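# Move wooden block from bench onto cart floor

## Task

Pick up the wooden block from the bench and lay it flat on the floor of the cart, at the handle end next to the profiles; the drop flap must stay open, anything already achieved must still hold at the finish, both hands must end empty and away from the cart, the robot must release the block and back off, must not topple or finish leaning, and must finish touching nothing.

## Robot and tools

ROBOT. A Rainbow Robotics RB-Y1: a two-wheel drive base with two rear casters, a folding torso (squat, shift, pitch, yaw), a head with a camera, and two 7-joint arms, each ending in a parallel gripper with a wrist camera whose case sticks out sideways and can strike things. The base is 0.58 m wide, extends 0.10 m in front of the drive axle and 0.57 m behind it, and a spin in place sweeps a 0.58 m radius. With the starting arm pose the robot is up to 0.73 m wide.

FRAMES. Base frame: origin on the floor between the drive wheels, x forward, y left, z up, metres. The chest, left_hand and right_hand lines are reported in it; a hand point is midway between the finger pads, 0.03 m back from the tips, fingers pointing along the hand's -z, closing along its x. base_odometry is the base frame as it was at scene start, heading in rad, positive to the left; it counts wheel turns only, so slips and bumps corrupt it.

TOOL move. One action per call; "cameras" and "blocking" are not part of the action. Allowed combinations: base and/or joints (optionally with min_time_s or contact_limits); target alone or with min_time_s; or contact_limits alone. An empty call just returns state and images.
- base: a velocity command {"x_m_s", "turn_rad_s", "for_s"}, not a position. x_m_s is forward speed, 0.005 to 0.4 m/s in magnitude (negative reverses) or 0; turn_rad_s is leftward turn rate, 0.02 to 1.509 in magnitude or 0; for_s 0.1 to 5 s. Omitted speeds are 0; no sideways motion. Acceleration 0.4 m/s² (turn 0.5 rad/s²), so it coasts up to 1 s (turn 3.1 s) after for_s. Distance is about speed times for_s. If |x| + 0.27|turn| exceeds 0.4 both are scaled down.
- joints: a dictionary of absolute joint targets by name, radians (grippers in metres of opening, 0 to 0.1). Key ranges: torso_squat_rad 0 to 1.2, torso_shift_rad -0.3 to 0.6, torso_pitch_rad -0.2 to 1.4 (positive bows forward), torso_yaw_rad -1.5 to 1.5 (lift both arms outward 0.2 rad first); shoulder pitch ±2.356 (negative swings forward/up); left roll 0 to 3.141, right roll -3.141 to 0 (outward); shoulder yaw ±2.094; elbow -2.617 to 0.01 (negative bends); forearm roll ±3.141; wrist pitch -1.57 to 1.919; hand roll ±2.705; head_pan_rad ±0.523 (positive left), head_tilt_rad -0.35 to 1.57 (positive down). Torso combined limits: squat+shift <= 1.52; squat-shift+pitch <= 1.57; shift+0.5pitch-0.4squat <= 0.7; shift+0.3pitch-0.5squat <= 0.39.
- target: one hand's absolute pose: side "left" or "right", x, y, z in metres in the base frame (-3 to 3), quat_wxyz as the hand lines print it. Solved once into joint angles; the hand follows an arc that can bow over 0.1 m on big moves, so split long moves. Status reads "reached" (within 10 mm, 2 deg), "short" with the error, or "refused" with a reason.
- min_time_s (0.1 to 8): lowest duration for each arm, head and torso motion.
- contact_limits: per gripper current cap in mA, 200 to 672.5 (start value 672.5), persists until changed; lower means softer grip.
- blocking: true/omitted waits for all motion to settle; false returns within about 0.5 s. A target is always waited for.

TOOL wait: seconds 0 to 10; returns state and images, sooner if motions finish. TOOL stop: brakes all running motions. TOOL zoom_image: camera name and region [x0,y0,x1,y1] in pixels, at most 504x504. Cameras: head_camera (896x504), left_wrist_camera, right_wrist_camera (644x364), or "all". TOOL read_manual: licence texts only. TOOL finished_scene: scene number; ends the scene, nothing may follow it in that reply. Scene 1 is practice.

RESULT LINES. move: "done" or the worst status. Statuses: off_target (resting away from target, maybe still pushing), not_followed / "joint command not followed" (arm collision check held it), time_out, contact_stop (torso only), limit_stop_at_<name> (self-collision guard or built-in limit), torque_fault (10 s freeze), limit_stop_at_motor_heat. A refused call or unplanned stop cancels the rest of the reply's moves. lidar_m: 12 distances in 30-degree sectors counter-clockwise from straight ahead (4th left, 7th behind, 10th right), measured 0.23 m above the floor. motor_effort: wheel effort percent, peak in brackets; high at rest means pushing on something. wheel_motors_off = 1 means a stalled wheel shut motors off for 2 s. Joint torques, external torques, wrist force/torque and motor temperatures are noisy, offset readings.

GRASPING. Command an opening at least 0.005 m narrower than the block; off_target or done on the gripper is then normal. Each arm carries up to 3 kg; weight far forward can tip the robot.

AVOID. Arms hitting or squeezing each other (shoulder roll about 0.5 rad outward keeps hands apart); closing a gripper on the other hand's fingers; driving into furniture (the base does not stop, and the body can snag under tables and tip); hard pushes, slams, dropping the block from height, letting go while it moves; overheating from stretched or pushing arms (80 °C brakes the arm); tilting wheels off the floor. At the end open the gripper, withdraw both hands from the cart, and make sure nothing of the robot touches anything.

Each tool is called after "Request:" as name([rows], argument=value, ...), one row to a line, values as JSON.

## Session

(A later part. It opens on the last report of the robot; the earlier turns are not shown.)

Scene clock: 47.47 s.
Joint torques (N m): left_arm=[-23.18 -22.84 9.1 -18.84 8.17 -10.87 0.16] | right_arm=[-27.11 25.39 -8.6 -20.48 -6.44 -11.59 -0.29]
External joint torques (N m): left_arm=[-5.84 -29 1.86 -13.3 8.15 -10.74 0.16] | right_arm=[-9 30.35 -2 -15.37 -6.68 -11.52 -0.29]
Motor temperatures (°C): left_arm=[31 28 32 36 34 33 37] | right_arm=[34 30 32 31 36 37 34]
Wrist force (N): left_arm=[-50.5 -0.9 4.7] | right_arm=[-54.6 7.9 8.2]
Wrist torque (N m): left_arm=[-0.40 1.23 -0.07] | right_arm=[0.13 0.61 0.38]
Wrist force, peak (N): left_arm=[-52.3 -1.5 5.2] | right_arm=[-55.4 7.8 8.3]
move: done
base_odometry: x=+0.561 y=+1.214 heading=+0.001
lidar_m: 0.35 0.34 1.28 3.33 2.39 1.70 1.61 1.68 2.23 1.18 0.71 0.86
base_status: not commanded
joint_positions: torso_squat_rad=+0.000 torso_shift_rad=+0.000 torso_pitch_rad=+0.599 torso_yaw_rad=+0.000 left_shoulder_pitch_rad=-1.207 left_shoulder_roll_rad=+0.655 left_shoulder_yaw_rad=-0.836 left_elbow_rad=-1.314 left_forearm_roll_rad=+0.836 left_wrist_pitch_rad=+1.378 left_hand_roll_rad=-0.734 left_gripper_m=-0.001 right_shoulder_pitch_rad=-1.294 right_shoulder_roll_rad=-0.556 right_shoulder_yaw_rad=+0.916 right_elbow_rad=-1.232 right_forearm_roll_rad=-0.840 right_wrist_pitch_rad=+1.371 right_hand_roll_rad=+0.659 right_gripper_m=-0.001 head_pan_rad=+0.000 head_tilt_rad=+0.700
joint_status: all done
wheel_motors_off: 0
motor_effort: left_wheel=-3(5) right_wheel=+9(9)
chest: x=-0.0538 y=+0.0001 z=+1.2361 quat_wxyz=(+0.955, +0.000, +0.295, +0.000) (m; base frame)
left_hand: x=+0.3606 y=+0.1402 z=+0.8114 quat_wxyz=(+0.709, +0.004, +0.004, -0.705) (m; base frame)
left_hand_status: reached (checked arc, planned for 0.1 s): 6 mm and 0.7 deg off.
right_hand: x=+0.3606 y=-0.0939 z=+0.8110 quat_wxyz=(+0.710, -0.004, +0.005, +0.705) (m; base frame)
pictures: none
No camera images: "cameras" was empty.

Request:
move(joints={"torso_pitch_rad":0.54}, min_time_s=1.2, cameras=["head_camera"])

Request:
move(base={"x_m_s":-0.35,"for_s":1.6}, cameras=[])

Request:
move(base={"turn_rad_s":-0.7,"for_s":2.2333}, cameras=["head_camera"])

Request:
move(base={"x_m_s":0.38,"for_s":4.2}, cameras=[])

Request:
move(base={"turn_rad_s":0.7,"for_s":2.2333}, joints={"head_tilt_rad":0.45}, cameras=["head_camera"])

Scene clock: 52.97 s.
Joint torques (N m): left_arm=[-28.05 -21.18 12.73 -20.98 8.27 -9.7 0.11] | right_arm=[-32.12 24.59 -11.56 -22.2 -6.54 -9.25 -0.3]
External joint torques (N m): left_arm=[-9.82 -27.63 5.13 -15.6 8.32 -9.5 0.1] | right_arm=[-13.18 29.93 -4.62 -17.25 -6.86 -9.12 -0.3]
Motor temperatures (°C): left_arm=[31 28 32 36 35 34 37] | right_arm=[35 30 32 31 36 38 34]
Wrist force (N): left_arm=[-45.6 1.7 -19.4] | right_arm=[-45.0 2.3 -18.6]
Wrist torque (N m): left_arm=[-0.25 1.27 0.06] | right_arm=[-0.09 0.77 0.29]
Wrist force, peak (N): left_arm=[-51.9 -0.9 4.8] | right_arm=[-55.2 7.1 8.8]
move: done
base_odometry: x=+0.561 y=+1.214 heading=+0.001
lidar_m: 0.31 0.34 1.29 3.34 2.38 1.68 1.62 1.67 2.23 1.17 0.71 0.88
base_status: not commanded
joint_positions: torso_squat_rad=+0.000 torso_shift_rad=+0.000 torso_pitch_rad=+0.541 torso_yaw_rad=+0.000 left_shoulder_pitch_rad=-1.205 left_shoulder_roll_rad=+0.655 left_shoulder_yaw_rad=-0.837 left_elbow_rad=-1.313 left_forearm_roll_rad=+0.836 left_wrist_pitch_rad=+1.378 left_hand_roll_rad=-0.734 left_gripper_m=-0.001 right_shoulder_pitch_rad=-1.293 right_shoulder_roll_rad=-0.556 right_shoulder_yaw_rad=+0.917 right_elbow_rad=-1.232 right_forearm_roll_rad=-0.840 right_wrist_pitch_rad=+1.370 right_hand_roll_rad=+0.659 right_gripper_m=+0.000 head_pan_rad=+0.000 head_tilt_rad=+0.700
joint_status: all done
wheel_motors_off: 0
motor_effort: left_wheel=-4(5) right_wheel=+7(9)
chest: x=-0.0685 y=+0.0001 z=+1.2458 quat_wxyz=(+0.964, +0.000, +0.267, +0.000) (m; base frame)
left_hand: x=+0.3693 y=+0.1404 z=+0.8452 quat_wxyz=(+0.709, +0.024, -0.016, -0.705) (m; base frame)
right_hand: x=+0.3695 y=-0.0941 z=+0.8449 quat_wxyz=(+0.709, -0.024, -0.016, +0.704) (m; base frame)
pictures: head_camera
camera_calibration:
head_camera: T_world_to_cam=[[-0.0174442, -0.999503, -0.0262446, 0.0369522], [-0.925787, 0.0260606, -0.377145, 0.631298], [0.377642, 0.0177179, -0.925782, 1.22658], [0, 0, 0, 1]] pos_world=[0.121885, -0.00125057, 1.37461]

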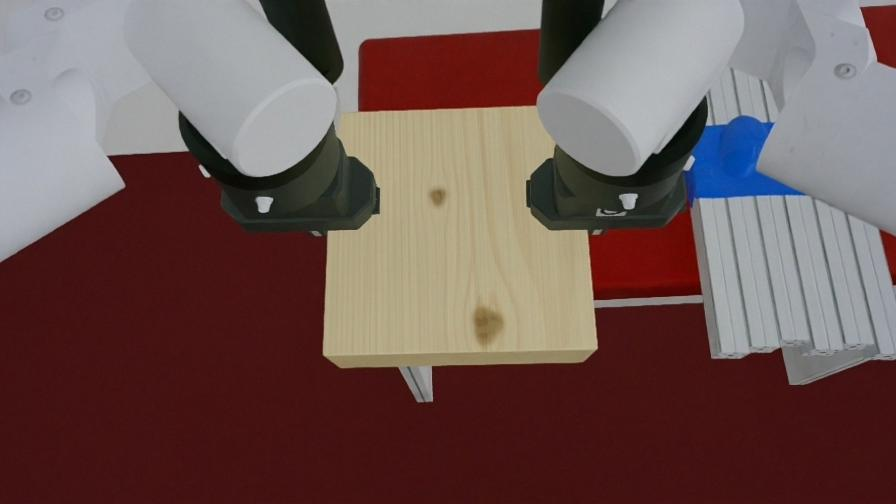

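Scene clock: 55.80 s.
Joint torques (N m): left_arm=[-29.63 -20.42 13.01 -21.26 8.18 -9.5 0.13] | right_arm=[-34.04 23.89 -12.62 -22.47 -6.68 -9.22 -0.32]
External joint torques (N m): left_arm=[-11.4 -26.88 5.41 -15.88 8.23 -9.3 0.12] | right_arm=[-15.09 29.23 -5.69 -17.53 -7 -9.08 -0.32]
Motor temperatures (°C): left_arm=[31 28 32 37 35 34 37] | right_arm=[35 31 32 32 36 38 34]
Wrist force (N): left_arm=[-45.1 2.5 -19.0] | right_arm=[-46.1 2.2 -18.3]
Wrist torque (N m): left_arm=[-0.34 1.33 0.03] | right_arm=[-0.09 0.68 0.29]
Wrist force, peak (N): left_arm=[-46.2 2.9 -19.4] | right_arm=[-46.4 2.3 -18.6]
move: done
base_odometry: x=+0.001 y=+1.213 heading=+0.000
lidar_m: 0.89 1.52 2.04 4.38 1.55 1.09 1.05 1.09 1.46 3.69 1.34 1.09
base_status: done (sent for 1.6 of 1.6 s)
joint_positions: torso_squat_rad=+0.000 torso_shift_rad=+0.000 torso_pitch_rad=+0.541 torso_yaw_rad=+0.000 left_shoulder_pitch_rad=-1.205 left_shoulder_roll_rad=+0.655 left_shoulder_yaw_rad=-0.837 left_elbow_rad=-1.313 left_forearm_roll_rad=+0.836 left_wrist_pitch_rad=+1.378 left_hand_roll_rad=-0.734 left_gripper_m=-0.001 right_shoulder_pitch_rad=-1.293 right_shoulder_roll_rad=-0.556 right_shoulder_yaw_rad=+0.917 right_elbow_rad=-1.232 right_forearm_roll_rad=-0.840 right_wrist_pitch_rad=+1.370 right_hand_roll_rad=+0.659 right_gripper_m=+0.000 head_pan_rad=+0.000 head_tilt_rad=+0.700
joint_status: not commanded
wheel_motors_off: 0
motor_effort: left_wheel=-10(24) right_wheel=+11(48)
chest: x=-0.0685 y=+0.0001 z=+1.2458 quat_wxyz=(+0.964, +0.000, +0.267, +0.000) (m; base frame)
left_hand: x=+0.3691 y=+0.1404 z=+0.8451 quat_wxyz=(+0.709, +0.024, -0.016, -0.705) (m; base frame)
right_hand: x=+0.3693 y=-0.0941 z=+0.8448 quat_wxyz=(+0.709, -0.024, -0.015, +0.704) (m; base frame)
pictures: none
No camera images: "cameras" was empty.

Scene clock: 59.77 s.
Joint torques (N m): left_arm=[-29.51 -20.36 13.39 -21.48 8.26 -9.52 0.15] | right_arm=[-33.6 23.31 -12.6 -22.46 -6.58 -9.32 -0.34]
External joint torques (N m): left_arm=[-11.29 -26.81 5.79 -16.1 8.32 -9.32 0.14] | right_arm=[-14.65 28.64 -5.66 -17.52 -6.89 -9.19 -0.34]
Motor temperatures (°C): left_arm=[31 28 32 37 35 34 37] | right_arm=[35 31 32 32 36 39 34]
Wrist force (N): left_arm=[-45.5 2.6 -18.5] | right_arm=[-46.0 2.4 -18.4]
Wrist torque (N m): left_arm=[-0.30 1.31 0.07] | right_arm=[-0.11 0.74 0.28]
Wrist force, peak (N): left_arm=[-46.4 2.9 -19.5] | right_arm=[-46.8 2.1 -18.3]
move: done
base_odometry: x=+0.001 y=+1.213 heading=-1.563
lidar_m: 3.67 1.35 1.10 0.88 1.53 2.03 4.39 1.58 1.13 1.06 1.08 1.45
base_status: done (sent for 2.23 of 2.23 s)
joint_positions: torso_squat_rad=+0.000 torso_shift_rad=+0.000 torso_pitch_rad=+0.541 torso_yaw_rad=+0.000 left_shoulder_pitch_rad=-1.205 left_shoulder_roll_rad=+0.655 left_shoulder_yaw_rad=-0.837 left_elbow_rad=-1.313 left_forearm_roll_rad=+0.836 left_wrist_pitch_rad=+1.378 left_hand_roll_rad=-0.734 left_gripper_m=-0.001 right_shoulder_pitch_rad=-1.293 right_shoulder_roll_rad=-0.556 right_shoulder_yaw_rad=+0.917 right_elbow_rad=-1.232 right_forearm_roll_rad=-0.840 right_wrist_pitch_rad=+1.370 right_hand_roll_rad=+0.659 right_gripper_m=+0.000 head_pan_rad=+0.000 head_tilt_rad=+0.700
joint_status: not commanded
wheel_motors_off: 0
motor_effort: left_wheel=+16(46) right_wheel=+0(46)
chest: x=-0.0685 y=+0.0001 z=+1.2458 quat_wxyz=(+0.964, +0.000, +0.267, +0.000) (m; base frame)
left_hand: x=+0.3691 y=+0.1404 z=+0.8451 quat_wxyz=(+0.709, +0.024, -0.016, -0.705) (m; base frame)
right_hand: x=+0.3693 y=-0.0941 z=+0.8448 quat_wxyz=(+0.709, -0.024, -0.015, +0.704) (m; base frame)
pictures: head_camera
camera_calibration:
head_camera: T_world_to_cam=[[-0.0174041, -0.999502, -0.0263362, 0.0370729], [-0.925788, 0.026058, -0.377143, 0.631295], [0.377641, 0.0178179, -0.925781, 1.22658], [0, 0, 0, 1]] pos_world=[0.121885, -0.00125083, 1.37461]

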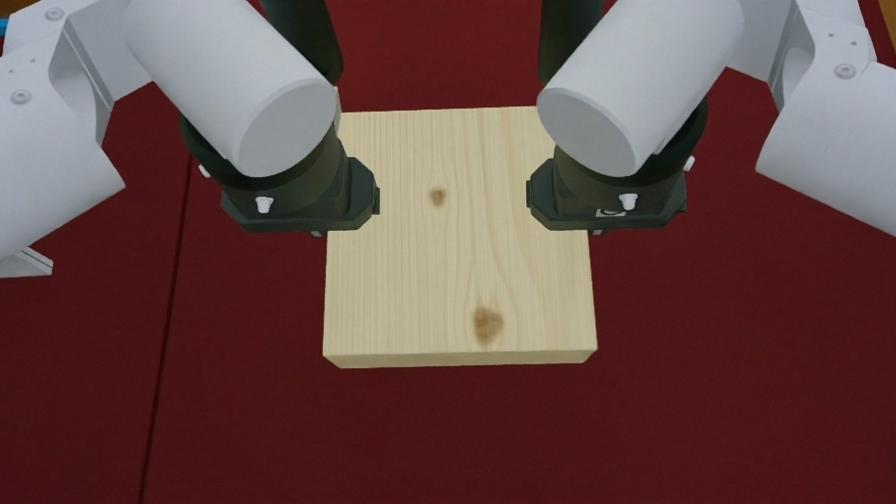

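Scene clock: 65.20 s.
Joint torques (N m): left_arm=[-29.03 -20.64 13.46 -21.41 8.46 -9.36 0.15] | right_arm=[-33.69 23.54 -12.21 -22.62 -6.72 -9.17 -0.3]
External joint torques (N m): left_arm=[-10.8 -27.09 5.86 -16.03 8.51 -9.16 0.15] | right_arm=[-14.74 28.87 -5.28 -17.68 -7.03 -9.04 -0.3]
Motor temperatures (°C): left_arm=[32 29 32 37 35 35 37] | right_arm=[36 31 32 33 37 39 34]
Wrist force (N): left_arm=[-46.3 2.8 -18.5] | right_arm=[-45.9 2.0 -17.3]
Wrist torque (N m): left_arm=[-0.32 1.19 0.04] | right_arm=[-0.09 0.72 0.27]
Wrist force, peak (N): left_arm=[-46.9 2.4 -19.2] | right_arm=[-47.0 1.9 -18.8]
move: done
base_odometry: x=+0.013 y=-0.383 heading=-1.563
lidar_m: 3.41 2.32 0.82 0.78 0.80 1.32 4.58 1.48 1.06 1.01 1.03 1.37
base_status: done (sent for 4.2 of 4.2 s)
joint_positions: torso_squat_rad=+0.000 torso_shift_rad=+0.000 torso_pitch_rad=+0.541 torso_yaw_rad=+0.000 left_shoulder_pitch_rad=-1.205 left_shoulder_roll_rad=+0.655 left_shoulder_yaw_rad=-0.837 left_elbow_rad=-1.313 left_forearm_roll_rad=+0.836 left_wrist_pitch_rad=+1.378 left_hand_roll_rad=-0.734 left_gripper_m=-0.001 right_shoulder_pitch_rad=-1.293 right_shoulder_roll_rad=-0.556 right_shoulder_yaw_rad=+0.917 right_elbow_rad=-1.232 right_forearm_roll_rad=-0.840 right_wrist_pitch_rad=+1.370 right_hand_roll_rad=+0.659 right_gripper_m=+0.000 head_pan_rad=+0.000 head_tilt_rad=+0.700
joint_status: not commanded
wheel_motors_off: 0
motor_effort: left_wheel=+2(46) right_wheel=-4(35)
chest: x=-0.0684 y=+0.0001 z=+1.2457 quat_wxyz=(+0.964, +0.000, +0.267, +0.000) (m; base frame)
left_hand: x=+0.3692 y=+0.1404 z=+0.8450 quat_wxyz=(+0.709, +0.024, -0.016, -0.705) (m; base frame)
right_hand: x=+0.3693 y=-0.0941 z=+0.8446 quat_wxyz=(+0.709, -0.024, -0.015, +0.704) (m; base frame)
pictures: none
No camera images: "cameras" was empty.

Scene clock: 69.17 s.
Joint torques (N m): left_arm=[-28.79 -20.43 13.18 -21.43 8.43 -9.46 0.07] | right_arm=[-33.63 23.4 -12.07 -22.64 -6.79 -9.21 -0.36]
External joint torques (N m): left_arm=[-10.57 -26.88 5.58 -16.05 8.48 -9.26 0.07] | right_arm=[-14.68 28.72 -5.14 -17.7 -7.11 -9.08 -0.36]
Motor temperatures (°C): left_arm=[32 29 32 38 35 35 37] | right_arm=[36 31 32 33 37 39 34]
Wrist force (N): left_arm=[-45.9 2.2 -18.3] | right_arm=[-46.5 1.7 -18.0]
Wrist torque (N m): left_arm=[-0.27 1.27 0.04] | right_arm=[-0.06 0.70 0.25]
Wrist force, peak (N): left_arm=[-46.9 2.4 -19.3] | right_arm=[-46.8 2.3 -18.8]
move: done
base_odometry: x=+0.013 y=-0.383 heading=+0.000
lidar_m: 0.77 0.81 1.33 4.45 1.47 1.03 0.99 1.04 1.38 3.47 2.29 0.82
base_status: done (sent for 2.23 of 2.23 s)
joint_positions: torso_squat_rad=+0.000 torso_shift_rad=+0.000 torso_pitch_rad=+0.541 torso_yaw_rad=+0.000 left_shoulder_pitch_rad=-1.205 left_shoulder_roll_rad=+0.655 left_shoulder_yaw_rad=-0.837 left_elbow_rad=-1.313 left_forearm_roll_rad=+0.836 left_wrist_pitch_rad=+1.378 left_hand_roll_rad=-0.734 left_gripper_m=-0.001 right_shoulder_pitch_rad=-1.293 right_shoulder_roll_rad=-0.556 right_shoulder_yaw_rad=+0.917 right_elbow_rad=-1.232 right_forearm_roll_rad=-0.840 right_wrist_pitch_rad=+1.370 right_hand_roll_rad=+0.659 right_gripper_m=+0.000 head_pan_rad=+0.000 head_tilt_rad=+0.450
joint_status: all done
wheel_motors_off: 0
motor_effort: left_wheel=-1(41) right_wheel=+15(35)
chest: x=-0.0684 y=+0.0001 z=+1.2457 quat_wxyz=(+0.964, +0.000, +0.267, +0.000) (m; base frame)
left_hand: x=+0.3692 y=+0.1404 z=+0.8450 quat_wxyz=(+0.709, +0.024, -0.016, -0.705) (m; base frame)
right_hand: x=+0.3693 y=-0.0941 z=+0.8447 quat_wxyz=(+0.709, -0.024, -0.015, +0.704) (m; base frame)
pictures: head_camera
camera_calibration:
head_camera: T_world_to_cam=[[-0.0102725, -0.999504, -0.029767, 0.0415093], [-0.803784, 0.0259619, -0.594354, 0.930206], [0.594833, 0.0178207, -0.803652, 1.04316], [0, 0, 0, 1]] pos_world=[0.127603, -0.00125112, 1.39245]

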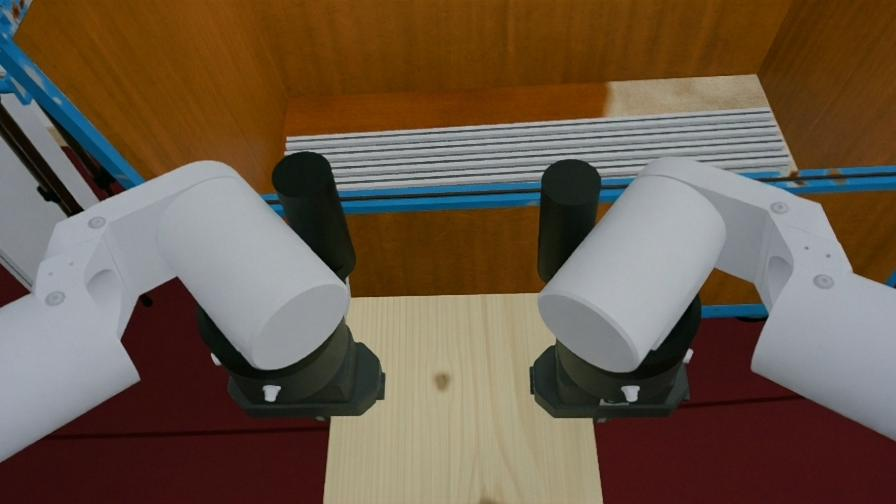

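Request:
move(base={"turn_rad_s":0.25,"for_s":0.6667}, cameras=[])

Request:
move(base={"x_m_s":0.3,"for_s":1.0333}, cameras=[])

Request:
move(base={"turn_rad_s":-0.25,"for_s":0.6667}, cameras=["head_camera","left_wrist_camera"])

Scene clock: 75.03 s.
Joint torques (N m): left_arm=[-29.04 -20.55 13.18 -21.49 8.41 -9.52 0.08] | right_arm=[-33.64 23.55 -12.41 -22.76 -6.67 -9.2 -0.32]
External joint torques (N m): left_arm=[-10.82 -27.01 5.58 -16.11 8.46 -9.32 0.08] | right_arm=[-14.69 28.88 -5.48 -17.81 -6.99 -9.06 -0.32]
Motor temperatures (°C): left_arm=[32 29 32 38 36 35 37] | right_arm=[36 31 32 34 37 40 34]
Wrist force (N): left_arm=[-46.0 2.3 -18.9] | right_arm=[-45.7 2.3 -18.1]
Wrist torque (N m): left_arm=[-0.29 1.24 0.03] | right_arm=[-0.11 0.79 0.27]
Wrist force, peak (N): left_arm=[-47.0 2.7 -18.8] | right_arm=[-46.8 2.7 -19.0]
move: done
base_odometry: x=+0.012 y=-0.383 heading=+0.166
lidar_m: 0.77 0.85 1.90 2.62 1.26 1.00 0.99 1.10 1.67 4.13 0.97 0.78
base_status: done (sent for 0.67 of 0.67 s)
joint_positions: torso_squat_rad=+0.000 torso_shift_rad=+0.000 torso_pitch_rad=+0.541 torso_yaw_rad=+0.000 left_shoulder_pitch_rad=-1.205 left_shoulder_roll_rad=+0.655 left_shoulder_yaw_rad=-0.837 left_elbow_rad=-1.313 left_forearm_roll_rad=+0.836 left_wrist_pitch_rad=+1.378 left_hand_roll_rad=-0.734 left_gripper_m=-0.001 right_shoulder_pitch_rad=-1.293 right_shoulder_roll_rad=-0.556 right_shoulder_yaw_rad=+0.917 right_elbow_rad=-1.232 right_forearm_roll_rad=-0.840 right_wrist_pitch_rad=+1.370 right_hand_roll_rad=+0.659 right_gripper_m=+0.000 head_pan_rad=+0.000 head_tilt_rad=+0.450
joint_status: not commanded
wheel_motors_off: 0
motor_effort: left_wheel=-2(20) right_wheel=+17(34)
chest: x=-0.0684 y=+0.0001 z=+1.2457 quat_wxyz=(+0.964, +0.000, +0.267, +0.000) (m; base frame)
left_hand: x=+0.3692 y=+0.1404 z=+0.8450 quat_wxyz=(+0.709, +0.024, -0.016, -0.705) (m; base frame)
right_hand: x=+0.3693 y=-0.0941 z=+0.8446 quat_wxyz=(+0.709, -0.024, -0.015, +0.704) (m; base frame)
pictures: none
No camera images: "cameras" was empty.

Scene clock: 77.17 s.
Joint torques (N m): left_arm=[-28.87 -20.41 13.33 -21.6 8.35 -9.41 0.17] | right_arm=[-33.82 23.64 -12 -22.83 -6.77 -9.15 -0.36]
External joint torques (N m): left_arm=[-10.65 -26.86 5.73 -16.22 8.4 -9.21 0.17] | right_arm=[-14.87 28.96 -5.07 -17.88 -7.09 -9.02 -0.35]
Motor temperatures (°C): left_arm=[32 29 32 38 36 35 37] | right_arm=[36 31 32 34 37 40 34]
Wrist force (N): left_arm=[-45.3 3.2 -18.5] | right_arm=[-46.5 2.4 -18.2]
Wrist torque (N m): left_arm=[-0.29 1.30 0.06] | right_arm=[-0.17 0.70 0.26]
Wrist force, peak (N): left_arm=[-46.6 3.0 -18.8] | right_arm=[-46.7 1.8 -18.7]
move: done
base_odometry: x=+0.318 y=-0.331 heading=+0.166
lidar_m: 0.46 0.52 1.09 3.41 1.65 1.31 1.30 1.43 2.18 3.31 0.59 0.47
base_status: done (sent for 1.03 of 1.03 s)
joint_positions: torso_squat_rad=+0.000 torso_shift_rad=+0.000 torso_pitch_rad=+0.541 torso_yaw_rad=+0.000 left_shoulder_pitch_rad=-1.205 left_shoulder_roll_rad=+0.655 left_shoulder_yaw_rad=-0.837 left_elbow_rad=-1.313 left_forearm_roll_rad=+0.836 left_wrist_pitch_rad=+1.378 left_hand_roll_rad=-0.734 left_gripper_m=-0.001 right_shoulder_pitch_rad=-1.293 right_shoulder_roll_rad=-0.556 right_shoulder_yaw_rad=+0.917 right_elbow_rad=-1.232 right_forearm_roll_rad=-0.840 right_wrist_pitch_rad=+1.370 right_hand_roll_rad=+0.659 right_gripper_m=+0.000 head_pan_rad=+0.000 head_tilt_rad=+0.450
joint_status: not commanded
wheel_motors_off: 0
motor_effort: left_wheel=+2(35) right_wheel=-4(46)
chest: x=-0.0684 y=+0.0001 z=+1.2458 quat_wxyz=(+0.964, +0.000, +0.267, +0.000) (m; base frame)
left_hand: x=+0.3692 y=+0.1404 z=+0.8450 quat_wxyz=(+0.709, +0.024, -0.016, -0.705) (m; base frame)
right_hand: x=+0.3693 y=-0.0941 z=+0.8447 quat_wxyz=(+0.709, -0.024, -0.015, +0.704) (m; base frame)
pictures: none
No camera images: "cameras" was empty.

Scene clock: 78.67 s.
Joint torques (N m): left_arm=[-29.23 -20.4 13.27 -21.71 8.36 -9.57 0.08] | right_arm=[-33.55 23.52 -12.43 -22.89 -6.79 -9.27 -0.29]
External joint torques (N m): left_arm=[-11.01 -26.85 5.67 -16.33 8.41 -9.37 0.08] | right_arm=[-14.61 28.85 -5.5 -17.95 -7.1 -9.14 -0.29]
Motor temperatures (°C): left_arm=[32 29 32 38 36 35 37] | right_arm=[36 31 32 34 37 40 34]
Wrist force (N): left_arm=[-45.7 2.4 -19.2] | right_arm=[-45.9 1.8 -18.6]
Wrist torque (N m): left_arm=[-0.29 1.28 0.02] | right_arm=[-0.06 0.70 0.29]
Wrist force, peak (N): left_arm=[-46.5 3.0 -19.5] | right_arm=[-46.8 2.4 -18.5]
move: done
base_odometry: x=+0.318 y=-0.331 heading=+0.000
lidar_m: 0.46 0.48 1.00 4.41 1.92 1.36 1.30 1.36 1.80 4.53 0.68 0.48
base_status: done (sent for 0.67 of 0.67 s)
joint_positions: torso_squat_rad=+0.000 torso_shift_rad=+0.000 torso_pitch_rad=+0.541 torso_yaw_rad=+0.000 left_shoulder_pitch_rad=-1.205 left_shoulder_roll_rad=+0.655 left_shoulder_yaw_rad=-0.837 left_elbow_rad=-1.313 left_forearm_roll_rad=+0.836 left_wrist_pitch_rad=+1.378 left_hand_roll_rad=-0.734 left_gripper_m=-0.001 right_shoulder_pitch_rad=-1.293 right_shoulder_roll_rad=-0.556 right_shoulder_yaw_rad=+0.917 right_elbow_rad=-1.232 right_forearm_roll_rad=-0.840 right_wrist_pitch_rad=+1.370 right_hand_roll_rad=+0.659 right_gripper_m=+0.000 head_pan_rad=+0.000 head_tilt_rad=+0.450
joint_status: not commanded
wheel_motors_off: 0
motor_effort: left_wheel=+2(25) right_wheel=-18(39)
chest: x=-0.0684 y=+0.0001 z=+1.2458 quat_wxyz=(+0.964, +0.000, +0.267, +0.000) (m; base frame)
left_hand: x=+0.3692 y=+0.1404 z=+0.8450 quat_wxyz=(+0.709, +0.024, -0.016, -0.705) (m; base frame)
right_hand: x=+0.3693 y=-0.0941 z=+0.8447 quat_wxyz=(+0.709, -0.024, -0.015, +0.704) (m; base frame)
pictures: head_camera, left_wrist_camera
camera_calibration:
head_camera: T_world_to_cam=[[-0.0102725, -0.999504, -0.029767, 0.0415093], [-0.803784, 0.0259619, -0.594354, 0.930206], [0.594833, 0.0178207, -0.803652, 1.04316], [0, 0, 0, 1]] pos_world=[0.127603, -0.00125112, 1.39245]
left_wrist_camera: T_world_to_cam=[[0.0339626, -0.999245, -0.0188556, 0.143185], [-0.911902, -0.0387038, 0.408578, 0.0258429], [-0.408999, 0.00331809, -0.912529, 0.994104], [0, 0, 0, 1]] pos_world=[0.425291, 0.140779, 0.899289]

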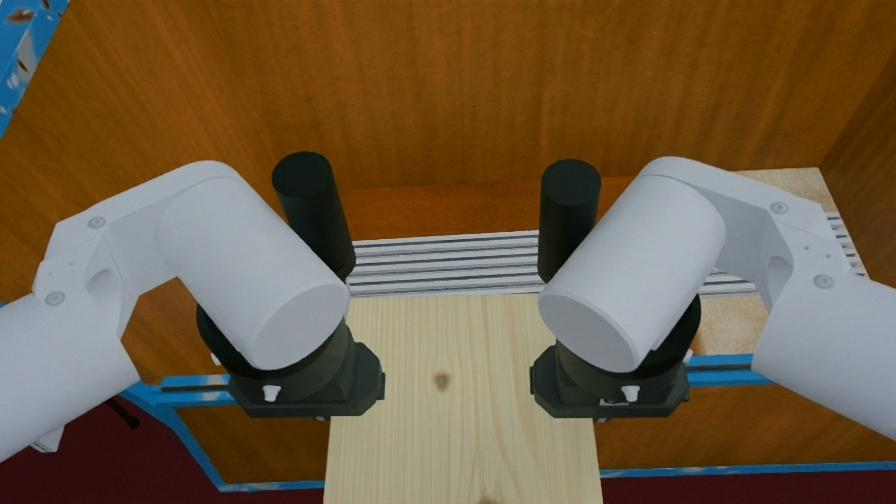

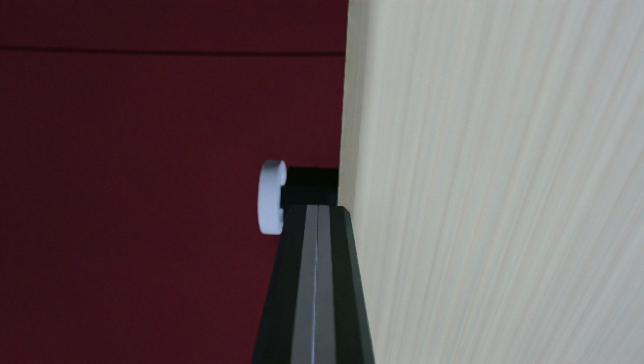

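Request:
move(base={"turn_rad_s":0.05,"for_s":0.5}, joints={"torso_pitch_rad":0.6,"torso_shift_rad":0.09}, min_time_s=1.2, cameras=[])

Request:
move(base={"x_m_s":0.15,"for_s":1.6}, joints={"head_tilt_rad":0.55})

Scene clock: 83.03 s.
Joint torques (N m): left_arm=[-28.34 -20.67 13.09 -21.66 8.55 -9.36 0.17] | right_arm=[-32.73 23.96 -12.02 -23.01 -6.81 -9 -0.33]
External joint torques (N m): left_arm=[-11.06 -26.82 5.87 -16.11 8.52 -9.24 0.16] | right_arm=[-14.68 28.9 -5.44 -17.89 -7.04 -8.93 -0.33]
Motor temperatures (°C): left_arm=[32 29 32 38 36 35 37] | right_arm=[36 31 32 34 37 40 34]
Wrist force (N): left_arm=[-45.2 3.4 -19.1] | right_arm=[-46.1 1.2 -17.5]
Wrist torque (N m): left_arm=[-0.23 1.28 0.05] | right_arm=[-0.10 0.72 0.27]
Wrist force, peak (N): left_arm=[-47.0 2.4 -18.9] | right_arm=[-46.7 2.0 -18.5]
move: done
base_odometry: x=+0.318 y=-0.331 heading=+0.025
lidar_m: 0.47 0.48 0.97 4.81 1.87 1.36 1.29 1.36 1.86 4.93 0.66 0.49
base_status: done (sent for 0.5 of 0.5 s)
joint_positions: torso_squat_rad=+0.000 torso_shift_rad=+0.090 torso_pitch_rad=+0.601 torso_yaw_rad=+0.000 left_shoulder_pitch_rad=-1.205 left_shoulder_roll_rad=+0.655 left_shoulder_yaw_rad=-0.837 left_elbow_rad=-1.313 left_forearm_roll_rad=+0.836 left_wrist_pitch_rad=+1.378 left_hand_roll_rad=-0.734 left_gripper_m=-0.001 right_shoulder_pitch_rad=-1.293 right_shoulder_roll_rad=-0.556 right_shoulder_yaw_rad=+0.917 right_elbow_rad=-1.232 right_forearm_roll_rad=-0.840 right_wrist_pitch_rad=+1.370 right_hand_roll_rad=+0.659 right_gripper_m=+0.000 head_pan_rad=+0.000 head_tilt_rad=+0.450
joint_status: all done
wheel_motors_off: 0
motor_effort: left_wheel=-1(10) right_wheel=-3(10)
chest: x=+0.0101 y=+0.0001 z=+1.2328 quat_wxyz=(+0.955, +0.000, +0.296, +0.000) (m; base frame)
left_hand: x=+0.4229 y=+0.1404 z=+0.8065 quat_wxyz=(+0.709, +0.003, +0.006, -0.705) (m; base frame)
right_hand: x=+0.4230 y=-0.0941 z=+0.8062 quat_wxyz=(+0.710, -0.003, +0.006, +0.705) (m; base frame)
pictures: none
No camera images: "cameras" was empty.

Scene clock: 85.43 s.
Joint torques (N m): left_arm=[-27.93 -20.79 12.93 -21.57 8.69 -9.33 0.13] | right_arm=[-32.49 23.85 -12.07 -22.96 -6.92 -8.96 -0.29]
External joint torques (N m): left_arm=[-10.65 -26.94 5.71 -16.03 8.65 -9.21 0.13] | right_arm=[-14.43 28.79 -5.49 -17.84 -7.15 -8.9 -0.29]
Motor temperatures (°C): left_arm=[32 29 32 39 36 35 37] | right_arm=[36 31 32 34 37 40 34]
Wrist force (N): left_arm=[-45.4 3.6 -20.1] | right_arm=[-45.6 1.2 -19.0]
Wrist torque (N m): left_arm=[-0.29 1.36 0.03] | right_arm=[-0.10 0.75 0.27]
Wrist force, peak (N): left_arm=[-46.4 2.5 -19.9] | right_arm=[-46.1 0.7 -19.1]
move: done
base_odometry: x=+0.558 y=-0.325 heading=+0.024
lidar_m: 0.22 0.23 0.32 1.65 2.21 1.61 1.53 1.61 2.18 4.17 0.33 0.24
base_status: done (sent for 1.6 of 1.6 s)
joint_positions: torso_squat_rad=+0.000 torso_shift_rad=+0.090 torso_pitch_rad=+0.601 torso_yaw_rad=+0.000 left_shoulder_pitch_rad=-1.205 left_shoulder_roll_rad=+0.655 left_shoulder_yaw_rad=-0.837 left_elbow_rad=-1.313 left_forearm_roll_rad=+0.836 left_wrist_pitch_rad=+1.378 left_hand_roll_rad=-0.734 left_gripper_m=-0.001 right_shoulder_pitch_rad=-1.293 right_shoulder_roll_rad=-0.556 right_shoulder_yaw_rad=+0.917 right_elbow_rad=-1.232 right_forearm_roll_rad=-0.840 right_wrist_pitch_rad=+1.370 right_hand_roll_rad=+0.659 right_gripper_m=+0.000 head_pan_rad=+0.000 head_tilt_rad=+0.550
joint_status: all done
wheel_motors_off: 0
motor_effort: left_wheel=-5(29) right_wheel=+8(39)
chest: x=+0.0101 y=+0.0001 z=+1.2329 quat_wxyz=(+0.955, +0.000, +0.296, +0.000) (m; base frame)
left_hand: x=+0.4229 y=+0.1404 z=+0.8066 quat_wxyz=(+0.709, +0.003, +0.006, -0.705) (m; base frame)
right_hand: x=+0.4230 y=-0.0941 z=+0.8063 quat_wxyz=(+0.710, -0.003, +0.006, +0.705) (m; base frame)
pictures: head_camera, left_wrist_camera, right_wrist_camera
camera_calibration:
head_camera: T_world_to_cam=[[-0.0149715, -0.999502, -0.0277939, 0.0397396], [-0.888194, 0.0260605, -0.458729, 0.812717], [0.459224, 0.0178185, -0.888142, 1.11068], [0, 0, 0, 1]] pos_world=[0.212392, -0.00125082, 1.36037]
left_wrist_camera: T_world_to_cam=[[0.032771, -0.999245, -0.0208535, 0.14275], [-0.885812, -0.0387013, 0.462427, 0.0361184], [-0.462885, 0.00331809, -0.886412, 0.982825], [0, 0, 0, 1]] pos_world=[0.482251, 0.140779, 0.857463]
right_wrist_camera: T_world_to_cam=[[0.0218982, -0.999662, -0.0139959, -0.0932921], [-0.859433, -0.0259749, 0.510588, -0.02346], [-0.510779, 0.000847607, -0.859712, 0.981481], [0, 0, 0, 1]] pos_world=[0.4832, -0.0947019, 0.854463]

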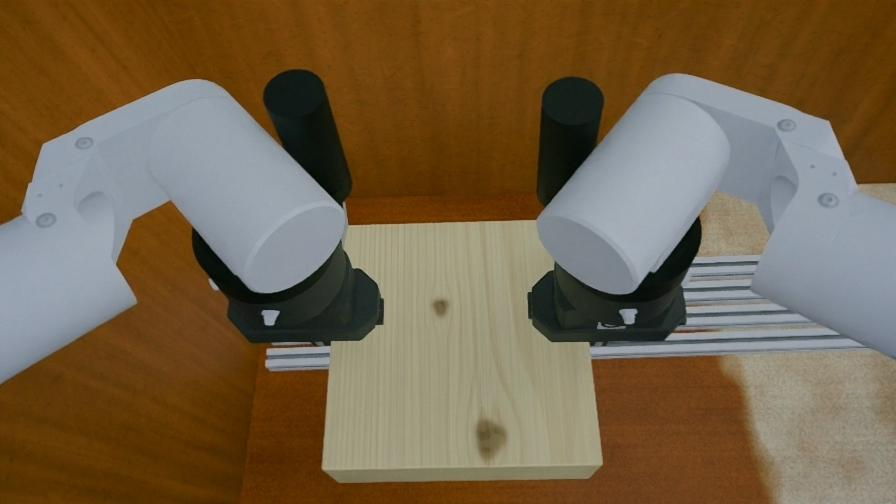

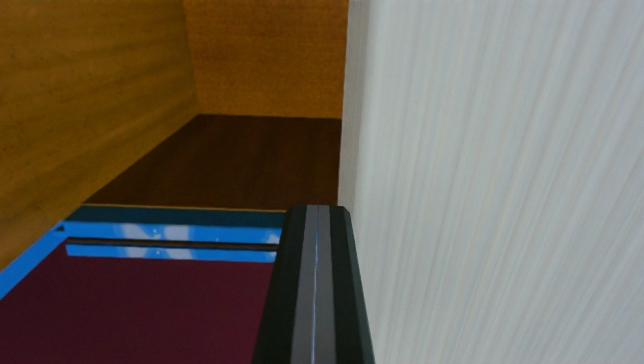

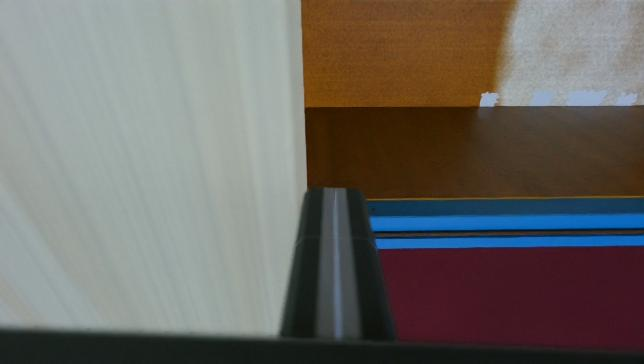

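Request:
move(base={"turn_rad_s":0.3,"for_s":0.6667}, cameras=[])

Request:
move(base={"x_m_s":-0.25,"for_s":1.0}, cameras=[])

Request:
move(base={"turn_rad_s":-0.3,"for_s":0.6667}, cameras=[])

Request:
move(base={"x_m_s":0.2,"for_s":1.25})

Scene clock: 90.63 s.
Joint torques (N m): left_arm=[-28.25 -20.66 12.92 -21.78 8.53 -9.32 0.17] | right_arm=[-32.63 23.75 -12.14 -22.78 -6.84 -8.98 -0.35]
External joint torques (N m): left_arm=[-10.96 -26.81 5.7 -16.23 8.5 -9.2 0.17] | right_arm=[-14.57 28.69 -5.56 -17.66 -7.07 -8.92 -0.35]
Motor temperatures (°C): left_arm=[32 29 32 39 36 35 37] | right_arm=[37 31 32 35 37 40 34]
Wrist force (N): left_arm=[-45.4 3.7 -19.4] | right_arm=[-45.9 1.2 -18.9]
Wrist torque (N m): left_arm=[-0.25 1.28 0.02] | right_arm=[-0.09 0.71 0.27]
Wrist force, peak (N): left_arm=[-46.8 3.5 -19.0] | right_arm=[-46.8 1.0 -18.3]
move: done
base_odometry: x=+0.559 y=-0.325 heading=+0.224
lidar_m: 0.22 0.25 0.43 3.57 1.87 1.54 1.54 1.74 2.80 0.54 0.28 0.23
base_status: done (sent for 0.67 of 0.67 s)
joint_positions: torso_squat_rad=+0.000 torso_shift_rad=+0.090 torso_pitch_rad=+0.601 torso_yaw_rad=+0.000 left_shoulder_pitch_rad=-1.205 left_shoulder_roll_rad=+0.655 left_shoulder_yaw_rad=-0.837 left_elbow_rad=-1.313 left_forearm_roll_rad=+0.836 left_wrist_pitch_rad=+1.378 left_hand_roll_rad=-0.734 left_gripper_m=-0.001 right_shoulder_pitch_rad=-1.293 right_shoulder_roll_rad=-0.556 right_shoulder_yaw_rad=+0.917 right_elbow_rad=-1.232 right_forearm_roll_rad=-0.840 right_wrist_pitch_rad=+1.370 right_hand_roll_rad=+0.659 right_gripper_m=+0.000 head_pan_rad=+0.000 head_tilt_rad=+0.550
joint_status: not commanded
wheel_motors_off: 0
motor_effort: left_wheel=-16(37) right_wheel=+2(30)
chest: x=+0.0101 y=+0.0001 z=+1.2329 quat_wxyz=(+0.955, +0.000, +0.296, +0.000) (m; base frame)
left_hand: x=+0.4229 y=+0.1404 z=+0.8066 quat_wxyz=(+0.709, +0.003, +0.006, -0.705) (m; base frame)
right_hand: x=+0.4230 y=-0.0941 z=+0.8063 quat_wxyz=(+0.710, -0.003, +0.006, +0.705) (m; base frame)
pictures: none
No camera images: "cameras" was empty.

Scene clock: 92.57 s.
Joint torques (N m): left_arm=[-28.66 -20.86 13.07 -21.74 8.48 -9.4 0.18] | right_arm=[-32.89 23.84 -12.01 -22.99 -6.78 -9.06 -0.35]
External joint torques (N m): left_arm=[-11.38 -27 5.85 -16.2 8.44 -9.28 0.18] | right_arm=[-14.83 28.79 -5.43 -17.87 -7.01 -9 -0.35]
Motor temperatures (°C): left_arm=[32 29 32 39 36 36 37] | right_arm=[37 31 32 35 37 40 34]
Wrist force (N): left_arm=[-45.9 3.8 -19.6] | right_arm=[-45.4 1.1 -18.5]
Wrist torque (N m): left_arm=[-0.19 1.28 0.02] | right_arm=[-0.14 0.71 0.27]
Wrist force, peak (N): left_arm=[-46.7 4.3 -19.6] | right_arm=[-46.5 0.5 -18.5]
move: done
base_odometry: x=+0.315 y=-0.381 heading=+0.224
lidar_m: 0.47 0.54 1.78 2.98 1.58 1.29 1.29 1.47 2.35 2.90 0.58 0.48
base_status: done (sent for 1 of 1 s)
joint_positions: torso_squat_rad=+0.000 torso_shift_rad=+0.090 torso_pitch_rad=+0.601 torso_yaw_rad=+0.000 left_shoulder_pitch_rad=-1.205 left_shoulder_roll_rad=+0.655 left_shoulder_yaw_rad=-0.837 left_elbow_rad=-1.313 left_forearm_roll_rad=+0.836 left_wrist_pitch_rad=+1.378 left_hand_roll_rad=-0.734 left_gripper_m=-0.001 right_shoulder_pitch_rad=-1.293 right_shoulder_roll_rad=-0.556 right_shoulder_yaw_rad=+0.917 right_elbow_rad=-1.232 right_forearm_roll_rad=-0.840 right_wrist_pitch_rad=+1.370 right_hand_roll_rad=+0.659 right_gripper_m=+0.000 head_pan_rad=+0.000 head_tilt_rad=+0.550
joint_status: not commanded
wheel_motors_off: 0
motor_effort: left_wheel=+6(41) right_wheel=-5(25)
chest: x=+0.0100 y=+0.0001 z=+1.2329 quat_wxyz=(+0.955, +0.000, +0.296, +0.000) (m; base frame)
left_hand: x=+0.4228 y=+0.1405 z=+0.8066 quat_wxyz=(+0.709, +0.003, +0.006, -0.705) (m; base frame)
right_hand: x=+0.4230 y=-0.0941 z=+0.8063 quat_wxyz=(+0.710, -0.003, +0.006, +0.705) (m; base frame)
pictures: none
No camera images: "cameras" was empty.

Scene clock: 94.20 s.
Joint torques (N m): left_arm=[-28.55 -20.54 13.02 -21.77 8.53 -9.26 0.16] | right_arm=[-32.78 23.95 -12.02 -22.98 -6.96 -9.06 -0.31]
External joint torques (N m): left_arm=[-11.26 -26.68 5.8 -16.23 8.49 -9.14 0.16] | right_arm=[-14.73 28.89 -5.44 -17.86 -7.19 -9 -0.31]
Motor temperatures (°C): left_arm=[32 29 32 39 36 36 37] | right_arm=[37 31 32 35 37 40 34]
Wrist force (N): left_arm=[-45.6 3.5 -19.2] | right_arm=[-45.6 1.0 -18.8]
Wrist torque (N m): left_arm=[-0.25 1.27 0.12] | right_arm=[-0.08 0.72 0.25]
Wrist force, peak (N): left_arm=[-46.6 3.8 -18.8] | right_arm=[-46.5 1.4 -18.7]
move: done
base_odometry: x=+0.315 y=-0.381 heading=+0.025
lidar_m: 0.47 0.50 1.04 4.83 1.86 1.34 1.29 1.37 1.85 4.91 0.70 0.51
base_status: done (sent for 0.67 of 0.67 s)
joint_positions: torso_squat_rad=+0.000 torso_shift_rad=+0.090 torso_pitch_rad=+0.601 torso_yaw_rad=+0.000 left_shoulder_pitch_rad=-1.205 left_shoulder_roll_rad=+0.655 left_shoulder_yaw_rad=-0.837 left_elbow_rad=-1.313 left_forearm_roll_rad=+0.836 left_wrist_pitch_rad=+1.378 left_hand_roll_rad=-0.734 left_gripper_m=-0.001 right_shoulder_pitch_rad=-1.293 right_shoulder_roll_rad=-0.556 right_shoulder_yaw_rad=+0.917 right_elbow_rad=-1.232 right_forearm_roll_rad=-0.840 right_wrist_pitch_rad=+1.370 right_hand_roll_rad=+0.659 right_gripper_m=+0.000 head_pan_rad=+0.000 head_tilt_rad=+0.550
joint_status: not commanded
wheel_motors_off: 0
motor_effort: left_wheel=+18(39) right_wheel=-6(26)
chest: x=+0.0101 y=+0.0001 z=+1.2329 quat_wxyz=(+0.955, +0.000, +0.296, +0.000) (m; base frame)
left_hand: x=+0.4229 y=+0.1404 z=+0.8066 quat_wxyz=(+0.709, +0.003, +0.006, -0.705) (m; base frame)
right_hand: x=+0.4230 y=-0.0941 z=+0.8063 quat_wxyz=(+0.710, -0.003, +0.006, +0.705) (m; base frame)
pictures: none
No camera images: "cameras" was empty.

Scene clock: 96.27 s.
Joint torques (N m): left_arm=[-27.72 -20.55 13.25 -21.71 8.55 -9.3 0.14] | right_arm=[-32.55 23.85 -11.99 -23.02 -7.04 -9.06 -0.37]
External joint torques (N m): left_arm=[-10.43 -26.7 6.03 -16.16 8.51 -9.18 0.14] | right_arm=[-14.49 28.79 -5.41 -17.9 -7.27 -8.99 -0.37]
Motor temperatures (°C): left_arm=[32 29 32 39 36 36 37] | right_arm=[37 31 32 35 37 40 34]
Wrist force (N): left_arm=[-45.7 3.8 -18.8] | right_arm=[-46.2 1.5 -17.7]
Wrist torque (N m): left_arm=[-0.35 1.23 0.03] | right_arm=[-0.16 0.74 0.30]
Wrist force, peak (N): left_arm=[-46.7 3.7 -18.6] | right_arm=[-46.0 -0.1 -19.3]
move: done
base_odometry: x=+0.568 y=-0.375 heading=+0.025
lidar_m: 0.22 0.24 0.32 1.71 2.23 1.62 1.54 1.62 2.22 4.13 0.33 0.23
base_status: done (sent for 1.27 of 1.27 s)
joint_positions: torso_squat_rad=+0.000 torso_shift_rad=+0.090 torso_pitch_rad=+0.601 torso_yaw_rad=+0.000 left_shoulder_pitch_rad=-1.205 left_shoulder_roll_rad=+0.655 left_shoulder_yaw_rad=-0.837 left_elbow_rad=-1.313 left_forearm_roll_rad=+0.836 left_wrist_pitch_rad=+1.378 left_hand_roll_rad=-0.734 left_gripper_m=-0.001 right_shoulder_pitch_rad=-1.293 right_shoulder_roll_rad=-0.556 right_shoulder_yaw_rad=+0.917 right_elbow_rad=-1.232 right_forearm_roll_rad=-0.840 right_wrist_pitch_rad=+1.370 right_hand_roll_rad=+0.659 right_gripper_m=+0.000 head_pan_rad=+0.000 head_tilt_rad=+0.550
joint_status: not commanded
wheel_motors_off: 0
motor_effort: left_wheel=+0(45) right_wheel=+0(29)
chest: x=+0.0101 y=+0.0001 z=+1.2329 quat_wxyz=(+0.955, +0.000, +0.296, +0.000) (m; base frame)
left_hand: x=+0.4229 y=+0.1404 z=+0.8066 quat_wxyz=(+0.709, +0.003, +0.006, -0.705) (m; base frame)
right_hand: x=+0.4230 y=-0.0941 z=+0.8062 quat_wxyz=(+0.710, -0.003, +0.006, +0.705) (m; base frame)
pictures: head_camera, left_wrist_camera, right_wrist_camera
camera_calibration:
head_camera: T_world_to_cam=[[-0.0149715, -0.999502, -0.0277939, 0.0397411], [-0.888194, 0.0260605, -0.458729, 0.812806], [0.459224, 0.0178185, -0.888142, 1.11064], [0, 0, 0, 1]] pos_world=[0.212492, -0.00125082, 1.36037]
left_wrist_camera: T_world_to_cam=[[0.0327719, -0.999245, -0.0208578, 0.142751], [-0.885772, -0.0387045, 0.462505, 0.0360784], [-0.462963, 0.00331806, -0.886371, 0.982739], [0, 0, 0, 1]] pos_world=[0.482251, 0.140779, 0.857363]
right_wrist_camera: T_world_to_cam=[[0.0218974, -0.999662, -0.0139977, -0.0932902], [-0.859407, -0.0259753, 0.510631, -0.0235095], [-0.510822, 0.000848252, -0.859686, 0.981479], [0, 0, 0, 1]] pos_world=[0.4832, -0.0947019, 0.854463]

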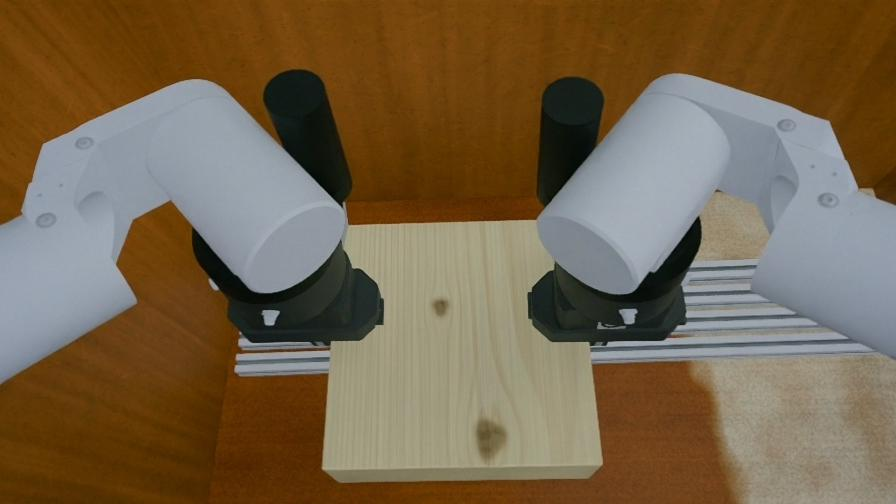

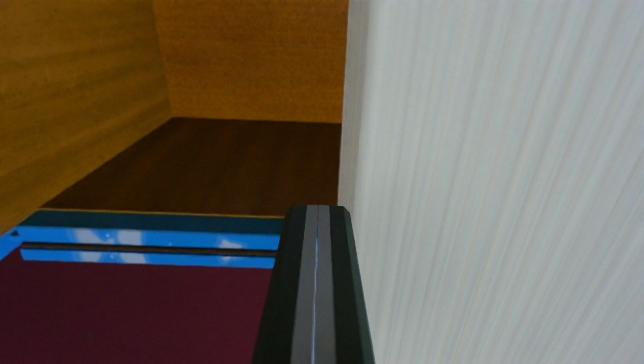

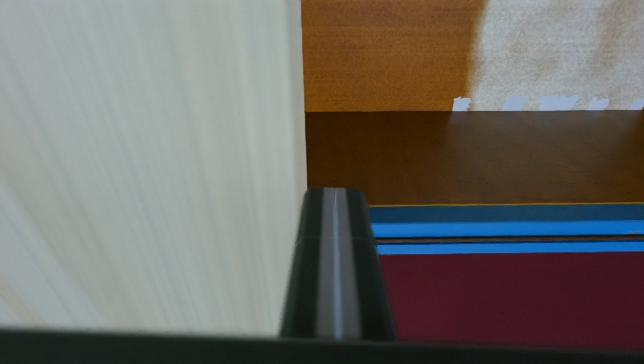

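Request:
move(base={"x_m_s":-0.04,"turn_rad_s":0.05,"for_s":0.1333}, joints={"torso_squat_rad":0.4,"torso_shift_rad":0.098}, cameras=[])

Request:
move(joints={"torso_squat_rad":0.75,"torso_shift_rad":0.12}, cameras=[])

Request:
move(joints={"torso_squat_rad":0.95,"torso_shift_rad":0.155}, min_time_s=1.2)

Scene clock: 100.80 s.
Joint torques (N m): left_arm=[-28.33 -21.05 13.47 -21.9 8.53 -9.42 0.2] | right_arm=[-32.66 23.49 -12.1 -22.96 -6.94 -9.04 -0.42]
External joint torques (N m): left_arm=[-11.04 -27.2 6.25 -16.35 8.49 -9.3 0.2] | right_arm=[-14.6 28.43 -5.52 -17.84 -7.17 -8.98 -0.42]
Motor temperatures (°C): left_arm=[33 29 32 39 36 36 37] | right_arm=[37 32 32 35 37 40 34]
Wrist force (N): left_arm=[-45.9 3.4 -18.6] | right_arm=[-45.7 1.3 -18.1]
Wrist torque (N m): left_arm=[-0.27 1.21 0.04] | right_arm=[-0.11 0.76 0.25]
Wrist force, peak (N): left_arm=[-46.9 3.5 -19.9] | right_arm=[-46.7 1.3 -18.1]
move: done
base_odometry: x=+0.562 y=-0.375 heading=+0.032
lidar_m: 0.22 0.24 0.34 1.70 2.20 1.60 1.54 1.61 2.21 4.04 0.33 0.24
base_status: done (sent for 0.13 of 0.13 s)
joint_positions: torso_squat_rad=+0.400 torso_shift_rad=+0.098 torso_pitch_rad=+0.601 torso_yaw_rad=+0.000 left_shoulder_pitch_rad=-1.205 left_shoulder_roll_rad=+0.655 left_shoulder_yaw_rad=-0.837 left_elbow_rad=-1.313 left_forearm_roll_rad=+0.836 left_wrist_pitch_rad=+1.378 left_hand_roll_rad=-0.734 left_gripper_m=-0.001 right_shoulder_pitch_rad=-1.293 right_shoulder_roll_rad=-0.556 right_shoulder_yaw_rad=+0.917 right_elbow_rad=-1.232 right_forearm_roll_rad=-0.840 right_wrist_pitch_rad=+1.370 right_hand_roll_rad=+0.659 right_gripper_m=+0.000 head_pan_rad=+0.000 head_tilt_rad=+0.550
joint_status: all done
wheel_motors_off: 0
motor_effort: left_wheel=-6(32) right_wheel=+3(24)
chest: x=+0.0102 y=+0.0001 z=+1.1774 quat_wxyz=(+0.955, +0.000, +0.296, +0.000) (m; base frame)
left_hand: x=+0.4230 y=+0.1404 z=+0.7511 quat_wxyz=(+0.709, +0.003, +0.006, -0.705) (m; base frame)
right_hand: x=+0.4231 y=-0.0940 z=+0.7508 quat_wxyz=(+0.710, -0.003, +0.006, +0.705) (m; base frame)
pictures: none
No camera images: "cameras" was empty.

Scene clock: 102.80 s.
Joint torques (N m): left_arm=[-28.03 -20.88 13.24 -21.76 8.54 -9.35 0.11] | right_arm=[-32.78 23.47 -12.31 -23.11 -6.87 -9.06 -0.28]
External joint torques (N m): left_arm=[-10.74 -27.03 6.03 -16.22 8.5 -9.24 0.11] | right_arm=[-14.73 28.41 -5.73 -17.99 -7.1 -8.99 -0.28]
Motor temperatures (°C): left_arm=[33 29 32 39 36 36 37] | right_arm=[37 32 32 35 37 40 34]
Wrist force (N): left_arm=[-45.8 3.6 -19.4] | right_arm=[-45.9 0.8 -18.6]
Wrist torque (N m): left_arm=[-0.28 1.25 0.05] | right_arm=[-0.08 0.70 0.28]
Wrist force, peak (N): left_arm=[-46.7 3.1 -19.5] | right_arm=[-46.3 1.3 -19.1]
move: done
base_odometry: x=+0.562 y=-0.375 heading=+0.032
lidar_m: 0.22 0.24 0.33 1.70 2.20 1.61 1.54 1.61 2.18 4.05 0.34 0.22
base_status: not commanded
joint_positions: torso_squat_rad=+0.750 torso_shift_rad=+0.120 torso_pitch_rad=+0.601 torso_yaw_rad=+0.000 left_shoulder_pitch_rad=-1.205 left_shoulder_roll_rad=+0.655 left_shoulder_yaw_rad=-0.837 left_elbow_rad=-1.313 left_forearm_roll_rad=+0.836 left_wrist_pitch_rad=+1.378 left_hand_roll_rad=-0.734 left_gripper_m=-0.001 right_shoulder_pitch_rad=-1.293 right_shoulder_roll_rad=-0.556 right_shoulder_yaw_rad=+0.917 right_elbow_rad=-1.232 right_forearm_roll_rad=-0.840 right_wrist_pitch_rad=+1.370 right_hand_roll_rad=+0.659 right_gripper_m=+0.000 head_pan_rad=+0.000 head_tilt_rad=+0.550
joint_status: all done
wheel_motors_off: 0
motor_effort: left_wheel=-5(6) right_wheel=+3(7)
chest: x=+0.0084 y=+0.0001 z=+1.0443 quat_wxyz=(+0.955, +0.000, +0.296, +0.000) (m; base frame)
left_hand: x=+0.4212 y=+0.1404 z=+0.6180 quat_wxyz=(+0.709, +0.003, +0.006, -0.705) (m; base frame)
right_hand: x=+0.4213 y=-0.0941 z=+0.6177 quat_wxyz=(+0.710, -0.003, +0.006, +0.705) (m; base frame)
pictures: none
No camera images: "cameras" was empty.

Scene clock: 104.33 s.
Joint torques (N m): left_arm=[-28.24 -20.92 13.4 -21.69 8.63 -9.4 0.18] | right_arm=[-32.77 23.53 -12.51 -22.79 -6.88 -8.98 -0.35]
External joint torques (N m): left_arm=[-10.96 -27.06 6.18 -16.15 8.6 -9.28 0.18] | right_arm=[-14.72 28.47 -5.93 -17.67 -7.1 -8.92 -0.35]
Motor temperatures (°C): left_arm=[33 29 32 39 36 36 37] | right_arm=[37 32 32 35 37 40 34]
Wrist force (N): left_arm=[-45.3 3.5 -19.3] | right_arm=[-45.8 0.9 -18.4]
Wrist torque (N m): left_arm=[-0.26 1.35 0.01] | right_arm=[-0.08 0.72 0.31]
Wrist force, peak (N): left_arm=[-46.6 3.7 -19.4] | right_arm=[-46.5 1.0 -18.1]
move: done
base_odometry: x=+0.562 y=-0.375 heading=+0.032
lidar_m: 0.22 0.23 0.33 1.69 2.20 1.60 1.53 1.62 2.21 4.05 0.34 0.24
base_status: not commanded
joint_positions: torso_squat_rad=+0.950 torso_shift_rad=+0.155 torso_pitch_rad=+0.601 torso_yaw_rad=+0.000 left_shoulder_pitch_rad=-1.205 left_shoulder_roll_rad=+0.655 left_shoulder_yaw_rad=-0.837 left_elbow_rad=-1.313 left_forearm_roll_rad=+0.836 left_wrist_pitch_rad=+1.378 left_hand_roll_rad=-0.734 left_gripper_m=-0.001 right_shoulder_pitch_rad=-1.293 right_shoulder_roll_rad=-0.556 right_shoulder_yaw_rad=+0.917 right_elbow_rad=-1.232 right_forearm_roll_rad=-0.840 right_wrist_pitch_rad=+1.370 right_hand_roll_rad=+0.659 right_gripper_m=+0.000 head_pan_rad=+0.000 head_tilt_rad=+0.550
joint_status: all done
wheel_motors_off: 0
motor_effort: left_wheel=-5(6) right_wheel=+3(6)
chest: x=+0.0099 y=+0.0001 z=+0.9380 quat_wxyz=(+0.955, +0.000, +0.296, +0.000) (m; base frame)
left_hand: x=+0.4227 y=+0.1404 z=+0.5118 quat_wxyz=(+0.709, +0.003, +0.006, -0.705) (m; base frame)
right_hand: x=+0.4228 y=-0.0941 z=+0.5115 quat_wxyz=(+0.710, -0.003, +0.006, +0.705) (m; base frame)
pictures: head_camera, left_wrist_camera, right_wrist_camera
camera_calibration:
head_camera: T_world_to_cam=[[-0.0148835, -0.999504, -0.027751, 0.0314782], [-0.888154, 0.0259642, -0.458812, 0.677387], [0.459305, 0.0178185, -0.8881, 0.848891], [0, 0, 0, 1]] pos_world=[0.212192, -0.00125111, 1.06557]
left_wrist_camera: T_world_to_cam=[[0.0327736, -0.999245, -0.0208549, 0.136606], [-0.885812, -0.0387044, 0.462427, 0.172311], [-0.462885, 0.00331812, -0.886412, 0.721329], [0, 0, 0, 1]] pos_world=[0.482051, 0.140779, 0.562563]
right_wrist_camera: T_world_to_cam=[[0.0218982, -0.999662, -0.0139959, -0.0974137], [-0.859433, -0.0259749, 0.510588, 0.126889], [-0.510779, 0.000847607, -0.859712, 0.727935], [0, 0, 0, 1]] pos_world=[0.483, -0.0947019, 0.559663]

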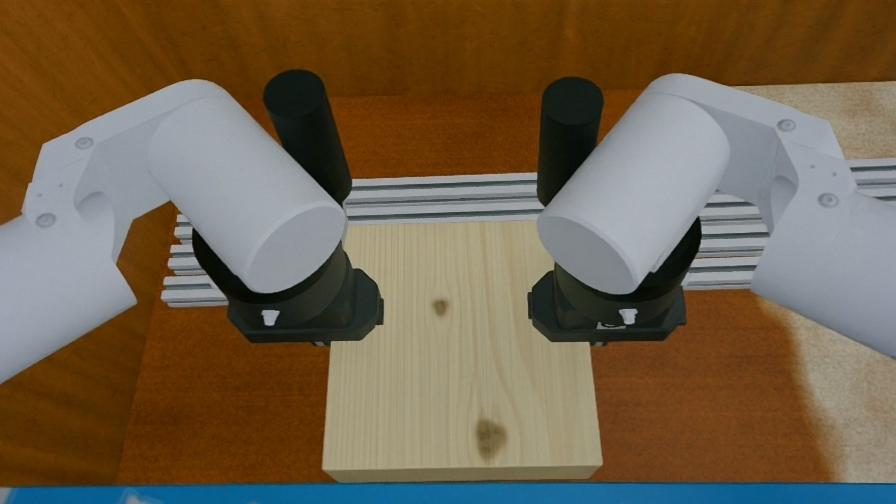

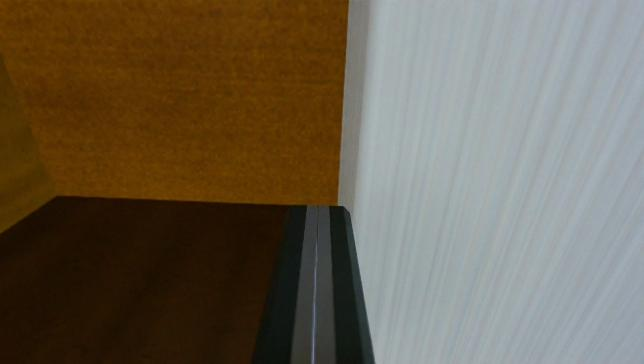

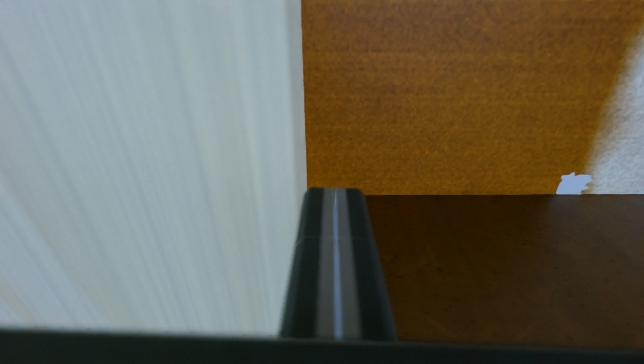

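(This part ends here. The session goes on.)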